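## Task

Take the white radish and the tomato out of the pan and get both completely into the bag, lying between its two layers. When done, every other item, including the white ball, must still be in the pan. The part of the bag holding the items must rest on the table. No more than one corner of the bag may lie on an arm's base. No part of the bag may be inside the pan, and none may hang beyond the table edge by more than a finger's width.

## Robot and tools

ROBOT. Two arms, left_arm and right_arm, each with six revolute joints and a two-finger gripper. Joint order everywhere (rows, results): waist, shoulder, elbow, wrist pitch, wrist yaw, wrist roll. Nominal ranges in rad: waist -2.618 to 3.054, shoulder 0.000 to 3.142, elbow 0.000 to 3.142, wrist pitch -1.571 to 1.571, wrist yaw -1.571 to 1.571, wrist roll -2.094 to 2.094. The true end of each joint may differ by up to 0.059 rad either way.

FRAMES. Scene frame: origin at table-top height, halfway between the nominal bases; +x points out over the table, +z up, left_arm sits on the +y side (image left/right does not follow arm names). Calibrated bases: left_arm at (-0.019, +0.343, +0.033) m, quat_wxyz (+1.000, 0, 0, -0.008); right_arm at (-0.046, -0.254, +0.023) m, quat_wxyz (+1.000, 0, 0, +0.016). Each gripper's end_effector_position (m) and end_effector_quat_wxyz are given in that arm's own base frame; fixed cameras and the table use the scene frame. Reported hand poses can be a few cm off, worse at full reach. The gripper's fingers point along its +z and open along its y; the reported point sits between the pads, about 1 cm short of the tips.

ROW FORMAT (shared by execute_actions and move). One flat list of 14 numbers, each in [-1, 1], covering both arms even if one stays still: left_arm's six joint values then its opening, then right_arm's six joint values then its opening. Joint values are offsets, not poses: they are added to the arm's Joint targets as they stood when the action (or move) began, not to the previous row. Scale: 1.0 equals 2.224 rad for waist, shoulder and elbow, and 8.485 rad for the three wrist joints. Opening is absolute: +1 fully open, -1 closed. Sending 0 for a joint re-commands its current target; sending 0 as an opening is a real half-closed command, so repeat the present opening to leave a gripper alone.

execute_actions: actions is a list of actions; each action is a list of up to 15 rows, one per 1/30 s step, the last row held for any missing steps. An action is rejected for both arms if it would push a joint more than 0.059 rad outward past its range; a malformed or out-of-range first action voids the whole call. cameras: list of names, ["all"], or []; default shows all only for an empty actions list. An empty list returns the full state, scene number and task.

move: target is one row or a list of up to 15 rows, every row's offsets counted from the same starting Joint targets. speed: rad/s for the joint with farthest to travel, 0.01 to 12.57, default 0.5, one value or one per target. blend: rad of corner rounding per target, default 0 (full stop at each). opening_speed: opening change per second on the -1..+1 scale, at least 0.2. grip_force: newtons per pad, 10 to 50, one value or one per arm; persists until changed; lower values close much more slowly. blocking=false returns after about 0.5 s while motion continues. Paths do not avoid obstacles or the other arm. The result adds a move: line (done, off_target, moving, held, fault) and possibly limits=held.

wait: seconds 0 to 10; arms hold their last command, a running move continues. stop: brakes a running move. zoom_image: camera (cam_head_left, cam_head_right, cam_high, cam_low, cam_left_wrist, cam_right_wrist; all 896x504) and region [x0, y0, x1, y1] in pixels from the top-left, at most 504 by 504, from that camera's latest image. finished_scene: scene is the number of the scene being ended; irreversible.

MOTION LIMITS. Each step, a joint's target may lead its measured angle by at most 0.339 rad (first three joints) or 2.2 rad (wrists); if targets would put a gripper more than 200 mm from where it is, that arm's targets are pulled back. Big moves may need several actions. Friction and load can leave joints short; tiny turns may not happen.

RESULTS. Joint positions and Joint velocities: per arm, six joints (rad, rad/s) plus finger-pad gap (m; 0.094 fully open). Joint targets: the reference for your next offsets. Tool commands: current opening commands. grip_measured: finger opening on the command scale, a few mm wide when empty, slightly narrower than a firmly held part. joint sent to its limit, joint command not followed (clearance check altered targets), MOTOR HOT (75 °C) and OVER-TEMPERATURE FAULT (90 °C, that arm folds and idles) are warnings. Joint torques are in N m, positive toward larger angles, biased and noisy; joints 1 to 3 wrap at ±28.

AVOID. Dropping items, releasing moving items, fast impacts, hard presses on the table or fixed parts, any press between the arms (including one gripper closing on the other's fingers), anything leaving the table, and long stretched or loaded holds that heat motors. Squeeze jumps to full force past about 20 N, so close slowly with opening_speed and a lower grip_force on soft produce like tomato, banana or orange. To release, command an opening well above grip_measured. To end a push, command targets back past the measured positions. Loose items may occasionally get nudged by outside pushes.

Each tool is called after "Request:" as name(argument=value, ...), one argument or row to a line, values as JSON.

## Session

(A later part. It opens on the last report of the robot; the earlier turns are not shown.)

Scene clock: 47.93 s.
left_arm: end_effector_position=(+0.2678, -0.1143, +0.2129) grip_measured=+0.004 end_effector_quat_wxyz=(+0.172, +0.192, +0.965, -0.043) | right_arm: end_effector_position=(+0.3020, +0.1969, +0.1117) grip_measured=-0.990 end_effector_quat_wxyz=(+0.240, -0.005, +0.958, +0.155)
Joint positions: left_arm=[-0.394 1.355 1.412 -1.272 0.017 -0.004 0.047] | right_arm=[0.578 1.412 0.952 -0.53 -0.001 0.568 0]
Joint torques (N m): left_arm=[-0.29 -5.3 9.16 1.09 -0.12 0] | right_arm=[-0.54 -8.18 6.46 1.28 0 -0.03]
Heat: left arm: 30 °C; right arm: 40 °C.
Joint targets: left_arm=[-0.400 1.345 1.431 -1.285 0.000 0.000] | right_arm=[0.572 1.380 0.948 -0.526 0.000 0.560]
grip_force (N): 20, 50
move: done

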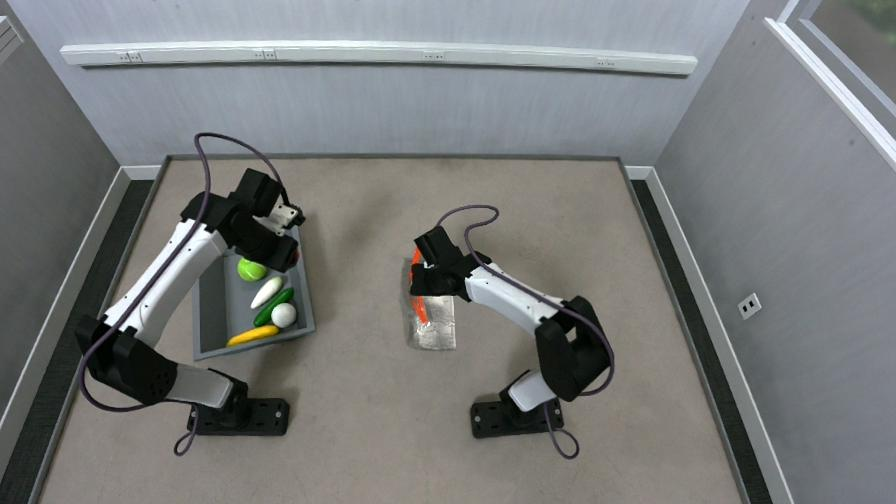

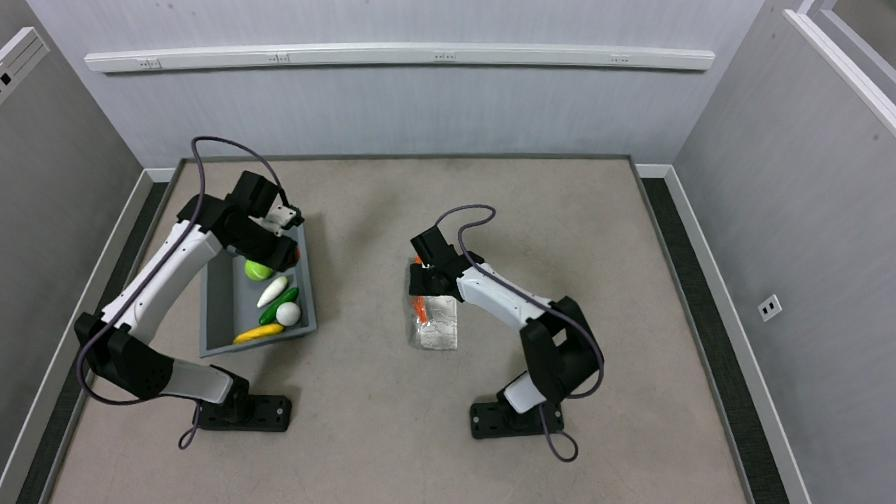

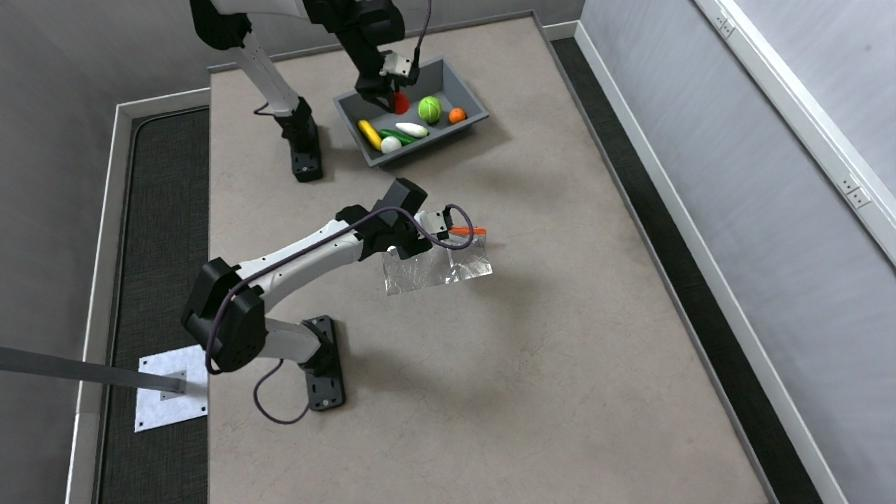

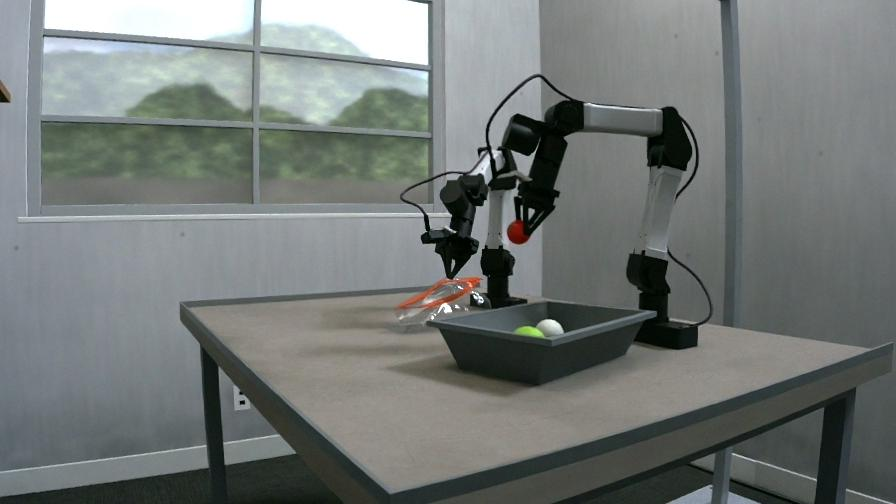

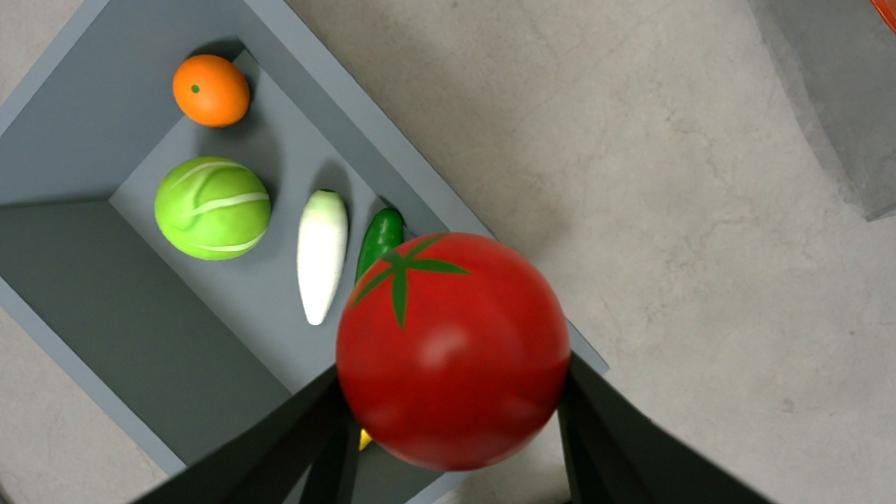

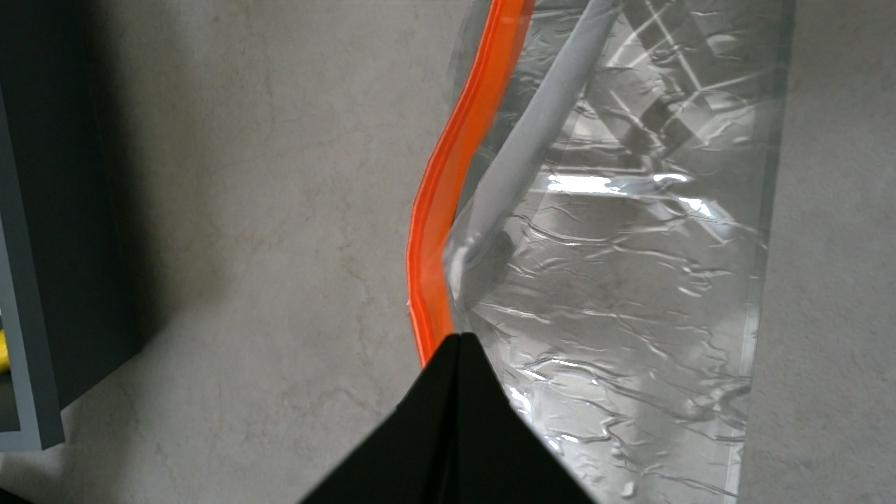

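Request:
move(
  target=[0.0959,0.0900,-0.2372,0.0899,0.1287,0,0.0,0.0877,0.0935,0.1079,0.0008,0,0.0230,-1],
  speed=0.6,
  cameras=["all"],
)

Scene clock: 51.83 s.
left_arm: end_effector_position=(+0.2729, -0.2094, +0.1405) grip_measured=+0.004 end_effector_quat_wxyz=(+0.128, +0.185, +0.826, -0.516) | right_arm: end_effector_position=(+0.2991, +0.2855, +0.1307) grip_measured=-0.990 end_effector_quat_wxyz=(+0.222, -0.007, +0.952, +0.209)
Joint positions: left_arm=[-0.193 1.534 0.913 -0.532 1.076 -0.004 0.047] | right_arm=[0.762 1.575 1.156 -0.532 -0.001 0.748 0]
Joint torques (N m): left_arm=[0.69 -5.05 6.27 1.27 0.64 0.04] | right_arm=[0.51 -5.74 9.92 1.41 0.01 0.1]
Heat: left arm: 30 °C; right arm: 40 °C.
Joint targets: left_arm=[-0.187 1.545 0.903 -0.522 1.092 0.000] | right_arm=[0.767 1.588 1.188 -0.520 0.000 0.754]
grip_force (N): 20, 50
move: done

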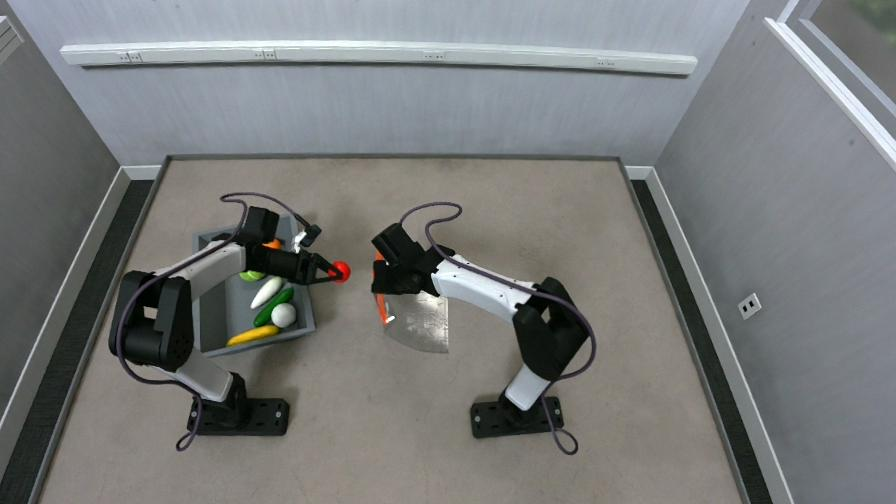

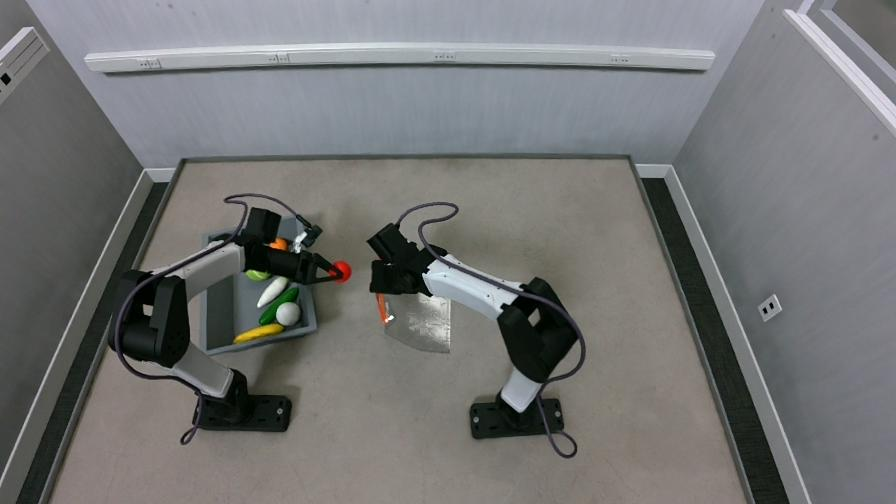

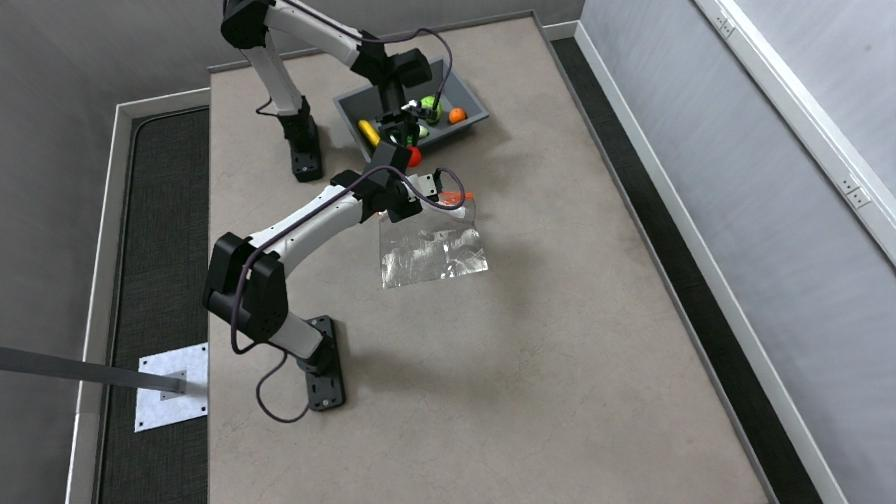

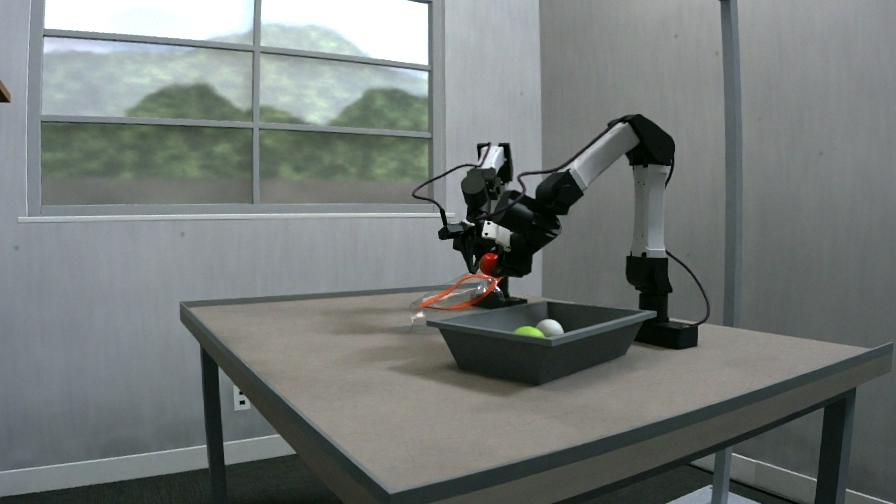

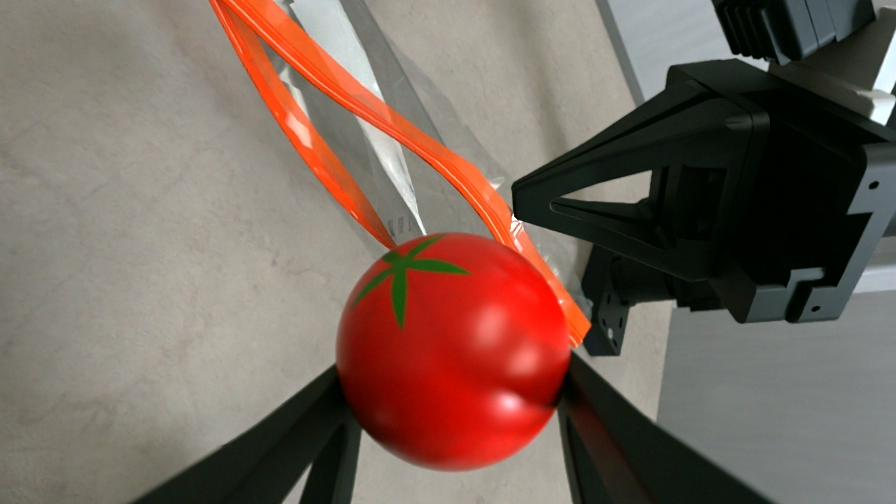

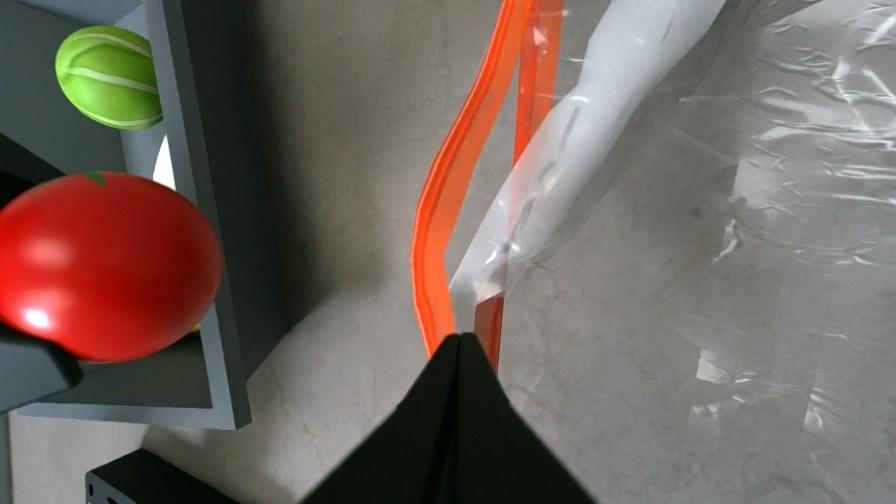

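Request:
move(
  target=[-0.0814,0.1317,-0.0472,0.0733,-0.0131,-0.0330,0.0,0,0,0,0,0,0,-1],
  speed=0.5,
  cameras=["cam_low","cam_left_wrist","cam_right_wrist","cam_high"],
)

Scene clock: 54.93 s.
left_arm: end_effector_position=(+0.2913, -0.2672, +0.0578) grip_measured=+0.004 end_effector_quat_wxyz=(+0.124, +0.191, +0.825, -0.518) | right_arm: end_effector_position=(+0.2991, +0.2855, +0.1307) grip_measured=-0.990 end_effector_quat_wxyz=(+0.222, -0.007, +0.952, +0.209)
Joint positions: left_arm=[-0.363 1.824 0.807 0.091 0.998 -0.268 0.047] | right_arm=[0.762 1.575 1.156 -0.532 -0.001 0.748 0]
Joint torques (N m): left_arm=[-0.08 -6.57 5.24 1.63 0.26 -0.09] | right_arm=[0.51 -5.74 9.92 1.41 0 0.09]
Heat: left arm: 30 °C; right arm: 39 °C.
Joint targets: left_arm=[-0.368 1.838 0.798 0.099 0.981 -0.280] | right_arm=[0.767 1.588 1.188 -0.520 0.000 0.754]
grip_force (N): 20, 50
move: done
Images, in order (width x height): cam_high 896x504, cam_low 896x504, cam_left_wrist 896x504, cam_right_wrist 896x504.

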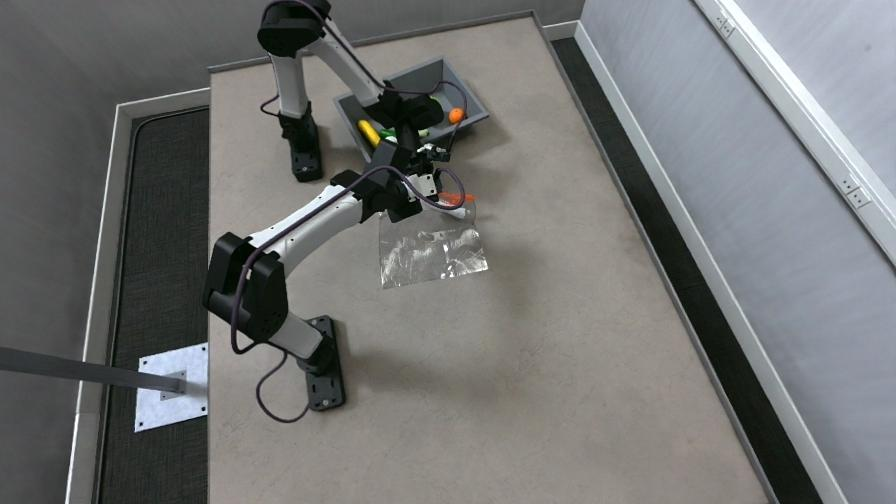

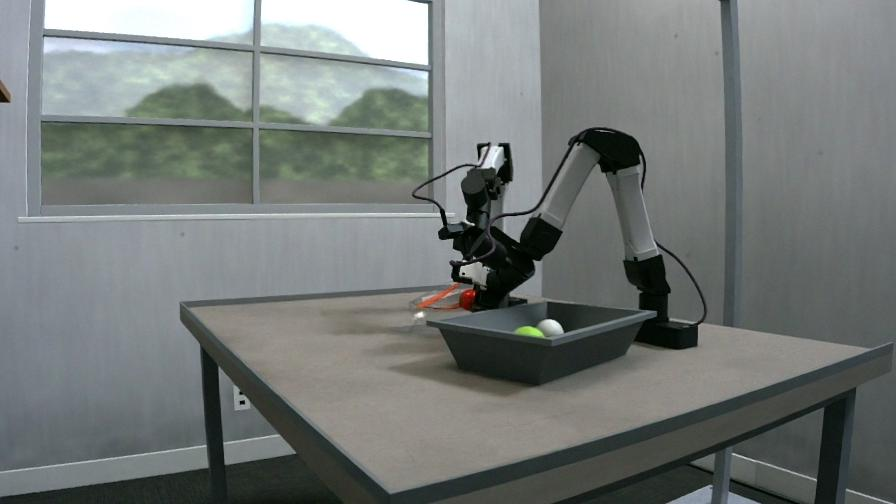

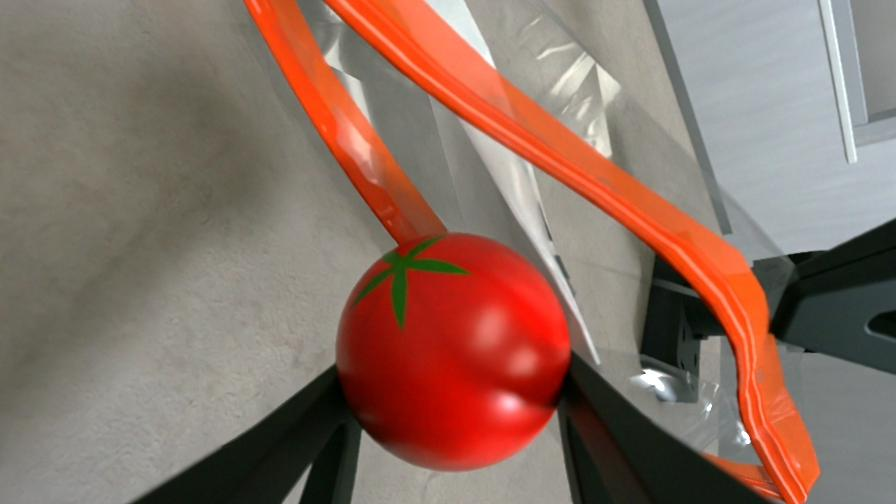

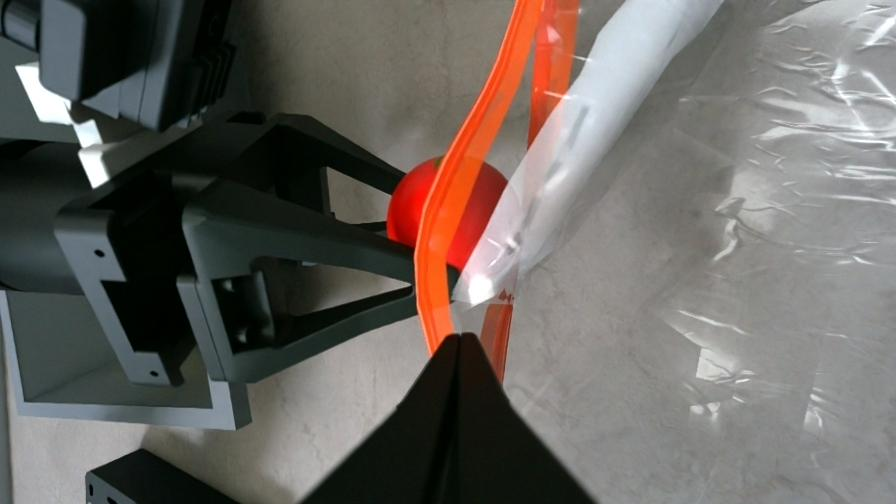

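Request:
move(
  target=[-0.0870,0.0789,-0.0204,0.0536,-0.0140,-0.0330,0.0,0,0,0,0,0,0,-1],
  speed=0.4,
  cameras=["all"],
)

Scene clock: 57.10 s.
left_arm: end_effector_position=(+0.2764, -0.3302, +0.0247) grip_measured=+0.004 end_effector_quat_wxyz=(+0.127, +0.186, +0.818, -0.530) | right_arm: end_effector_position=(+0.2991, +0.2855, +0.1307) grip_measured=-0.990 end_effector_quat_wxyz=(+0.222, -0.007, +0.952, +0.209)
Joint positions: left_arm=[-0.558 1.997 0.762 0.546 0.879 -0.548 0.047] | right_arm=[0.762 1.575 1.156 -0.532 -0.001 0.748 0]
Joint torques (N m): left_arm=[-0.03 -7.15 4.44 2 0.15 -0.11] | right_arm=[0.44 -5.74 9.91 1.41 0.01 0.09]
Heat: left arm: 30 °C; right arm: 39 °C.
Joint targets: left_arm=[-0.561 2.014 0.753 0.555 0.862 -0.560] | right_arm=[0.767 1.588 1.188 -0.520 0.000 0.755]
grip_force (N): 20, 50
move: done

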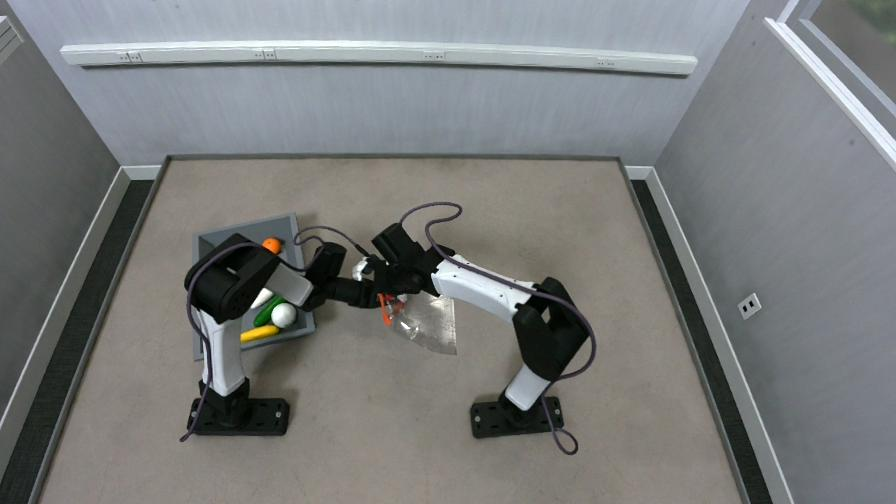

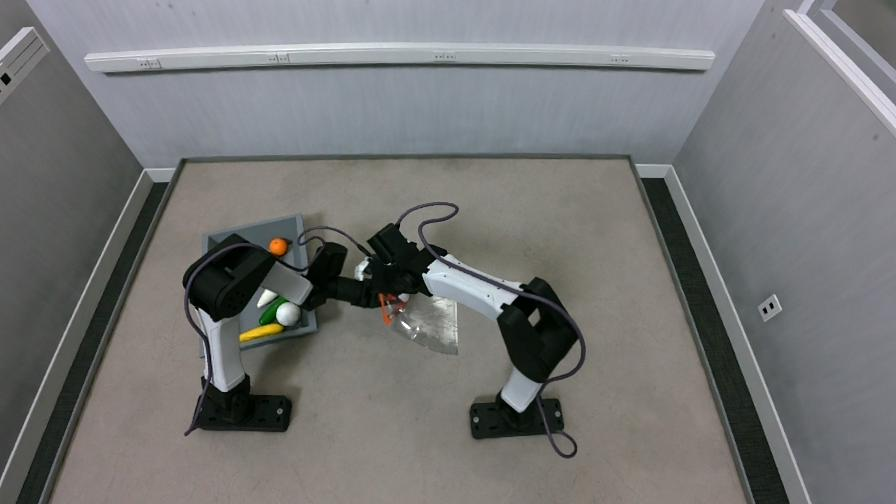

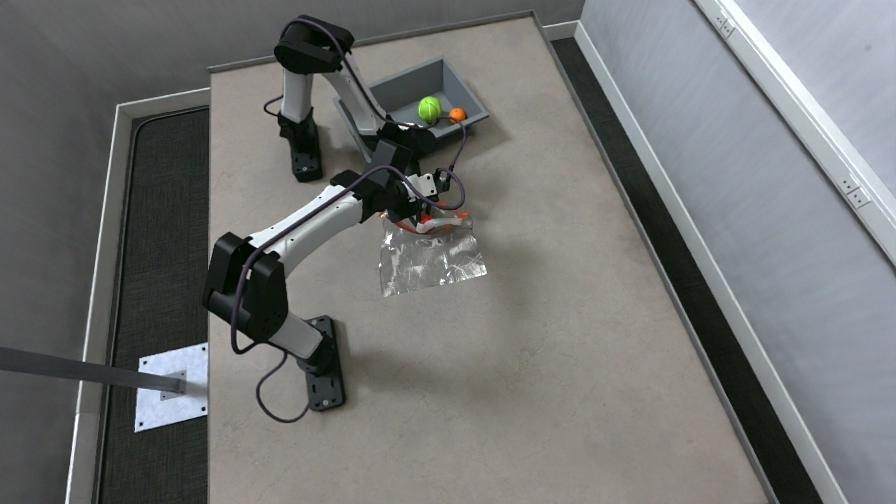

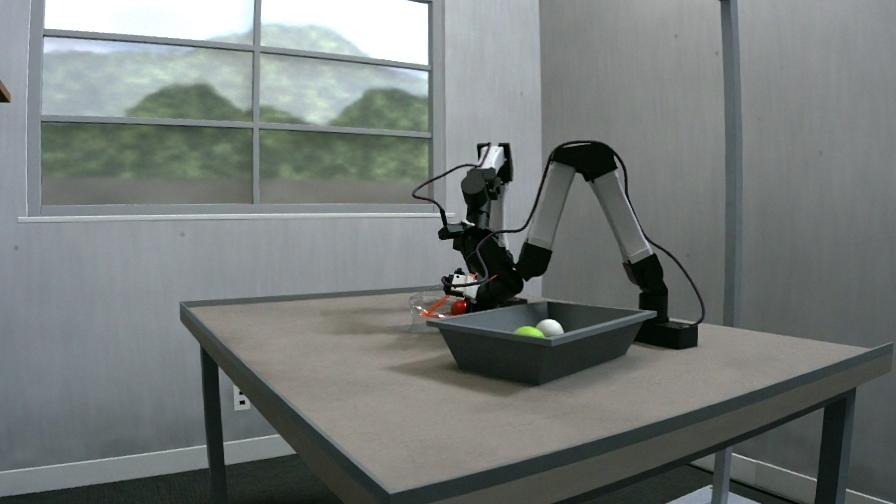

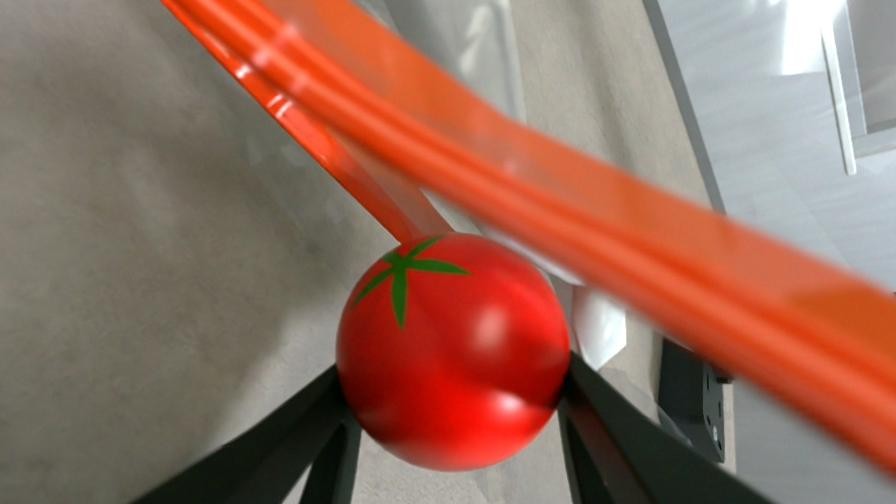

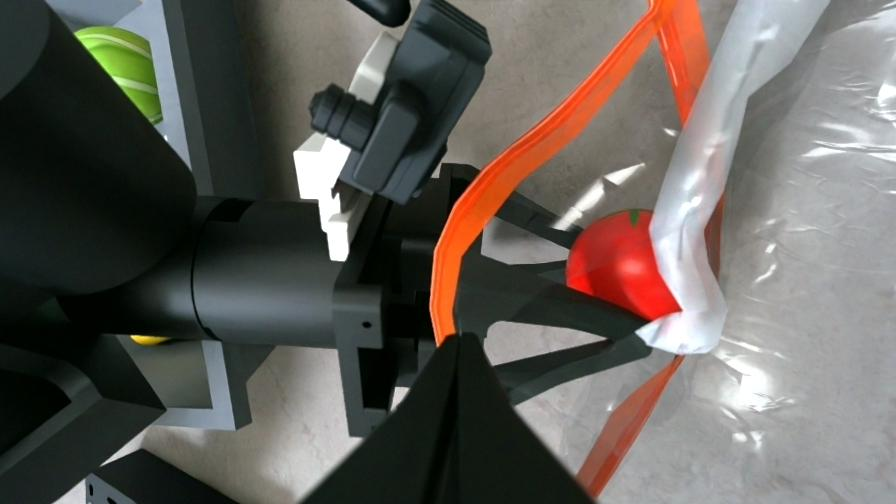

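Request:
zoom_image(
  camera="cam_low",
  region=[390, 240, 540, 350],
)

Request:
zoom_image(
  camera="cam_right_wrist",
  region=[420, 0, 896, 504],
)

Request:
zoom_image(
  camera="cam_left_wrist",
  region=[150, 0, 654, 504],
)

Request:
zoom_image(
  camera="cam_high",
  region=[360, 170, 520, 310],
)

Scaled by 3.360 from the camera's 896x504 image, which has a finer 1280x720 frame.

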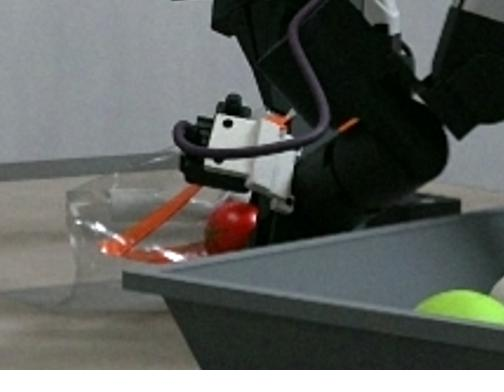

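Scaled by 1.000.

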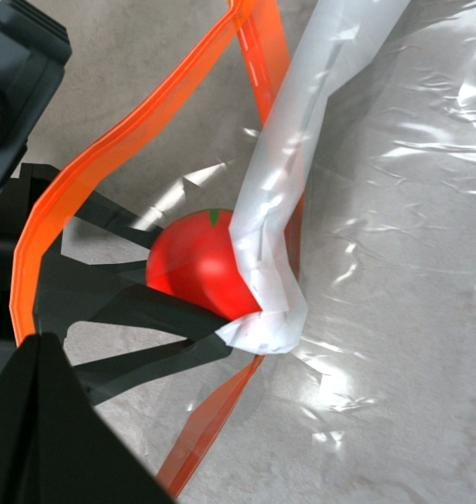

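Scaled by 1.000.

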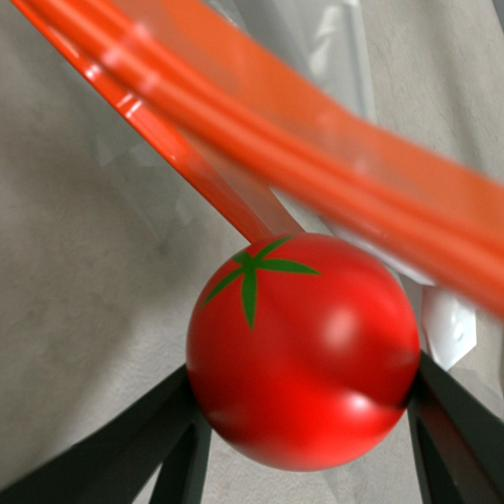

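Scaled by 3.150 from the camera's 896x504 image, which has a finer 1280x720 frame.

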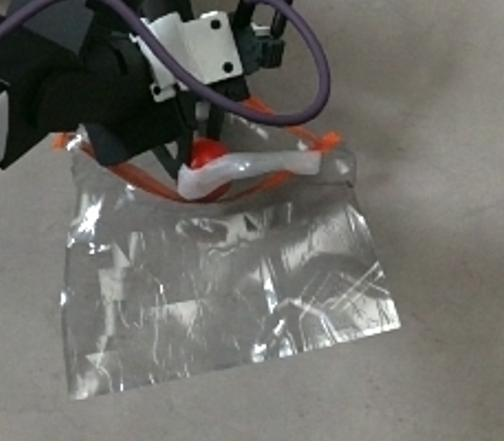

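Request:
move(
  target=[
    [0.0870,-0.0789,0.0204,-0.0536,0.0140,0.0330,0.0,0,0,0,0,0,0,-1],
    [0.1684,-0.2106,0.0676,-0.1269,0.0271,0.0660,0.0,0,0.0405,0,0.0106,0,0,-1],
  ],
  speed=0.5,
  blend=0.05,
  cameras=["all"],
)

Request:
zoom_image(
  camera="cam_low",
  region=[390, 240, 540, 350],
)

Request:
zoom_image(
  camera="cam_left_wrist",
  region=[150, 0, 654, 504],
)

Scene clock: 68.90 s.
left_arm: end_effector_position=(+0.2700, -0.2085, +0.1251) grip_measured=+0.004 end_effector_quat_wxyz=(+0.111, +0.172, +0.831, -0.517) | right_arm: end_effector_position=(+0.3116, +0.2974, +0.1064) grip_measured=-0.990 end_effector_quat_wxyz=(+0.220, -0.007, +0.953, +0.207)
Joint positions: left_arm=[-0.192 1.563 0.884 -0.509 1.077 -0.013 0.047] | right_arm=[0.762 1.665 1.156 -0.449 -0.001 0.748 0]
Joint torques (N m): left_arm=[0.61 -7.46 8.91 0.99 0.65 0.12] | right_arm=[0.5 -6.42 9.81 1.48 0.01 0.1]
Heat: left arm: 30 °C; right arm: 38 °C.
Joint targets: left_arm=[-0.187 1.545 0.903 -0.522 1.092 0.000] | right_arm=[0.767 1.678 1.188 -0.430 0.000 0.755]
grip_force (N): 20, 50
move: done

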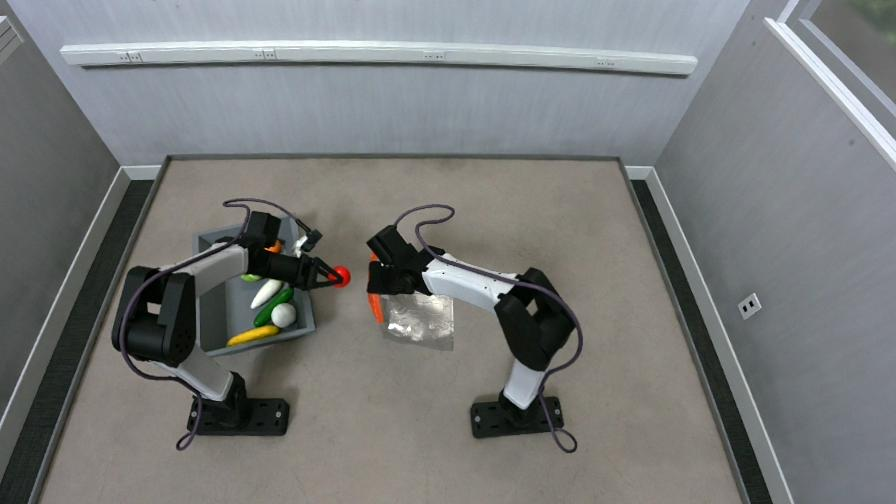

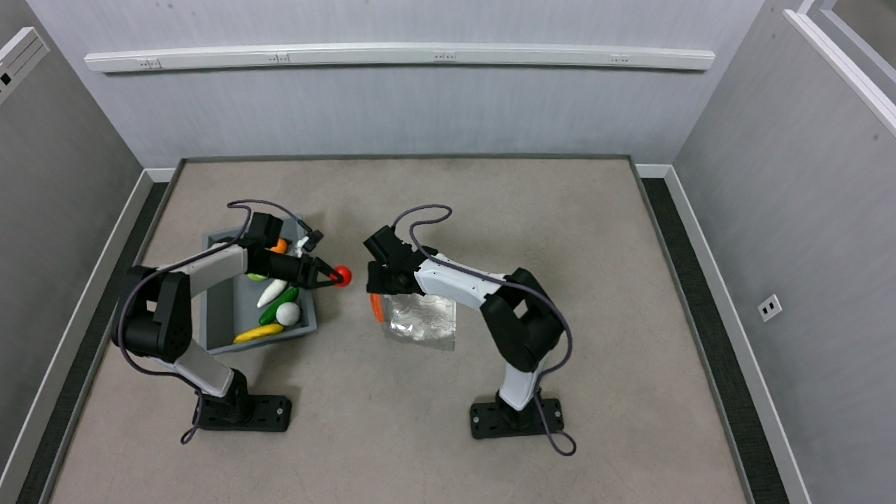

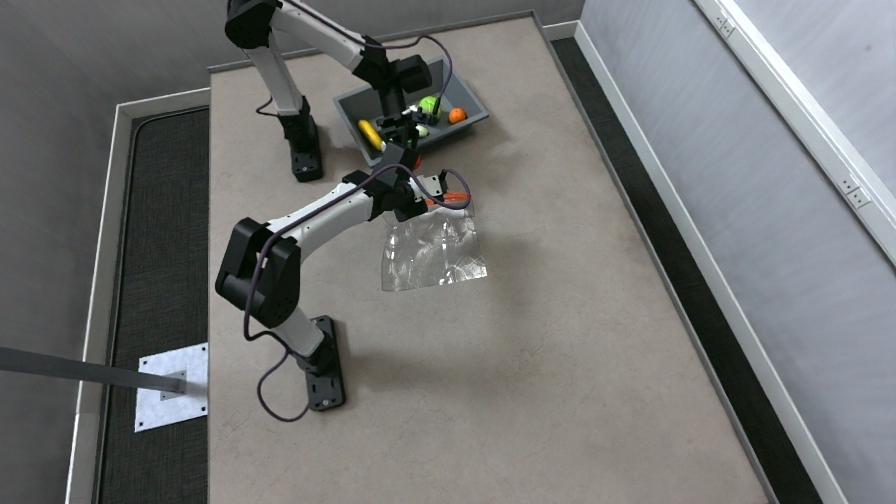

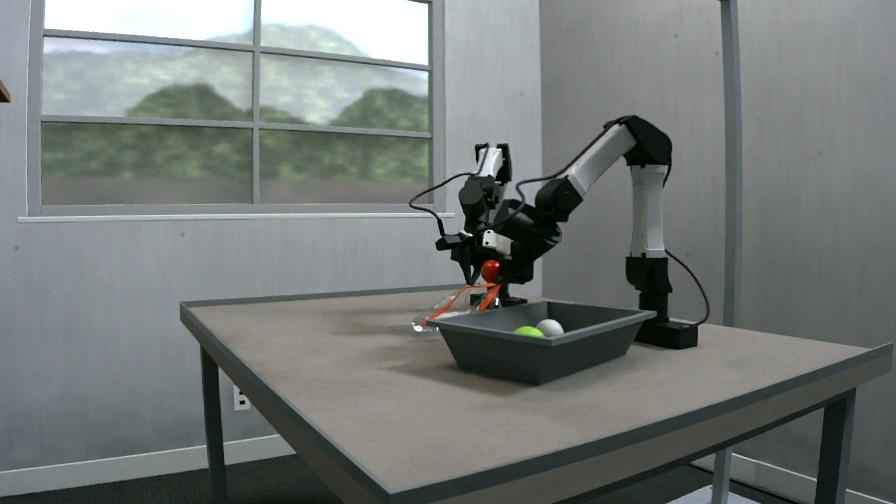

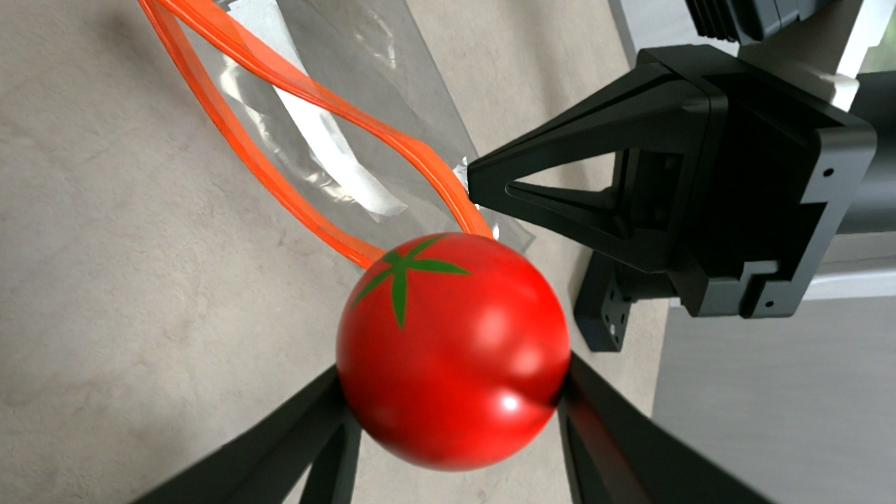

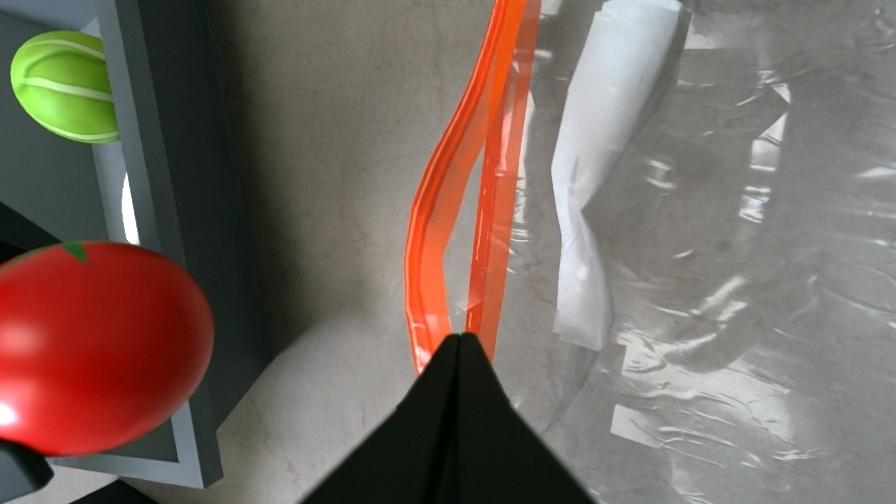

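Scaled by 3.360 from the camera's 896x504 image, which has a finer 1280x720 frame.

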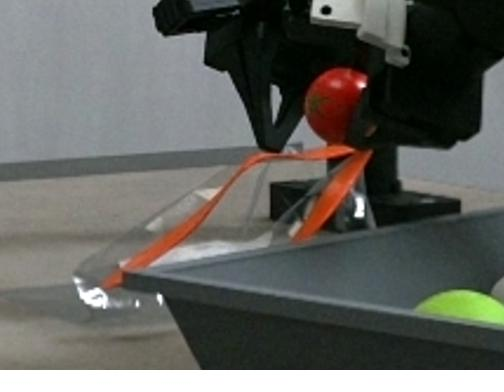

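Scaled by 1.000.

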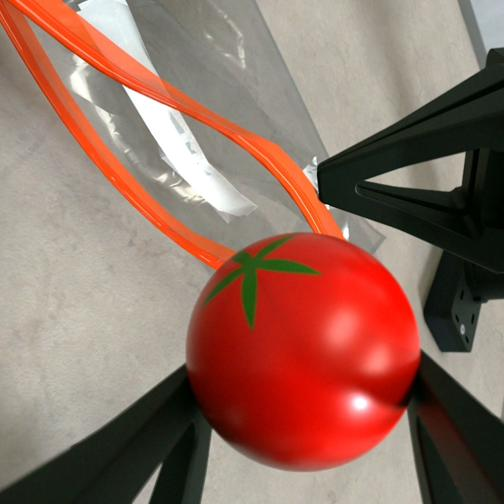

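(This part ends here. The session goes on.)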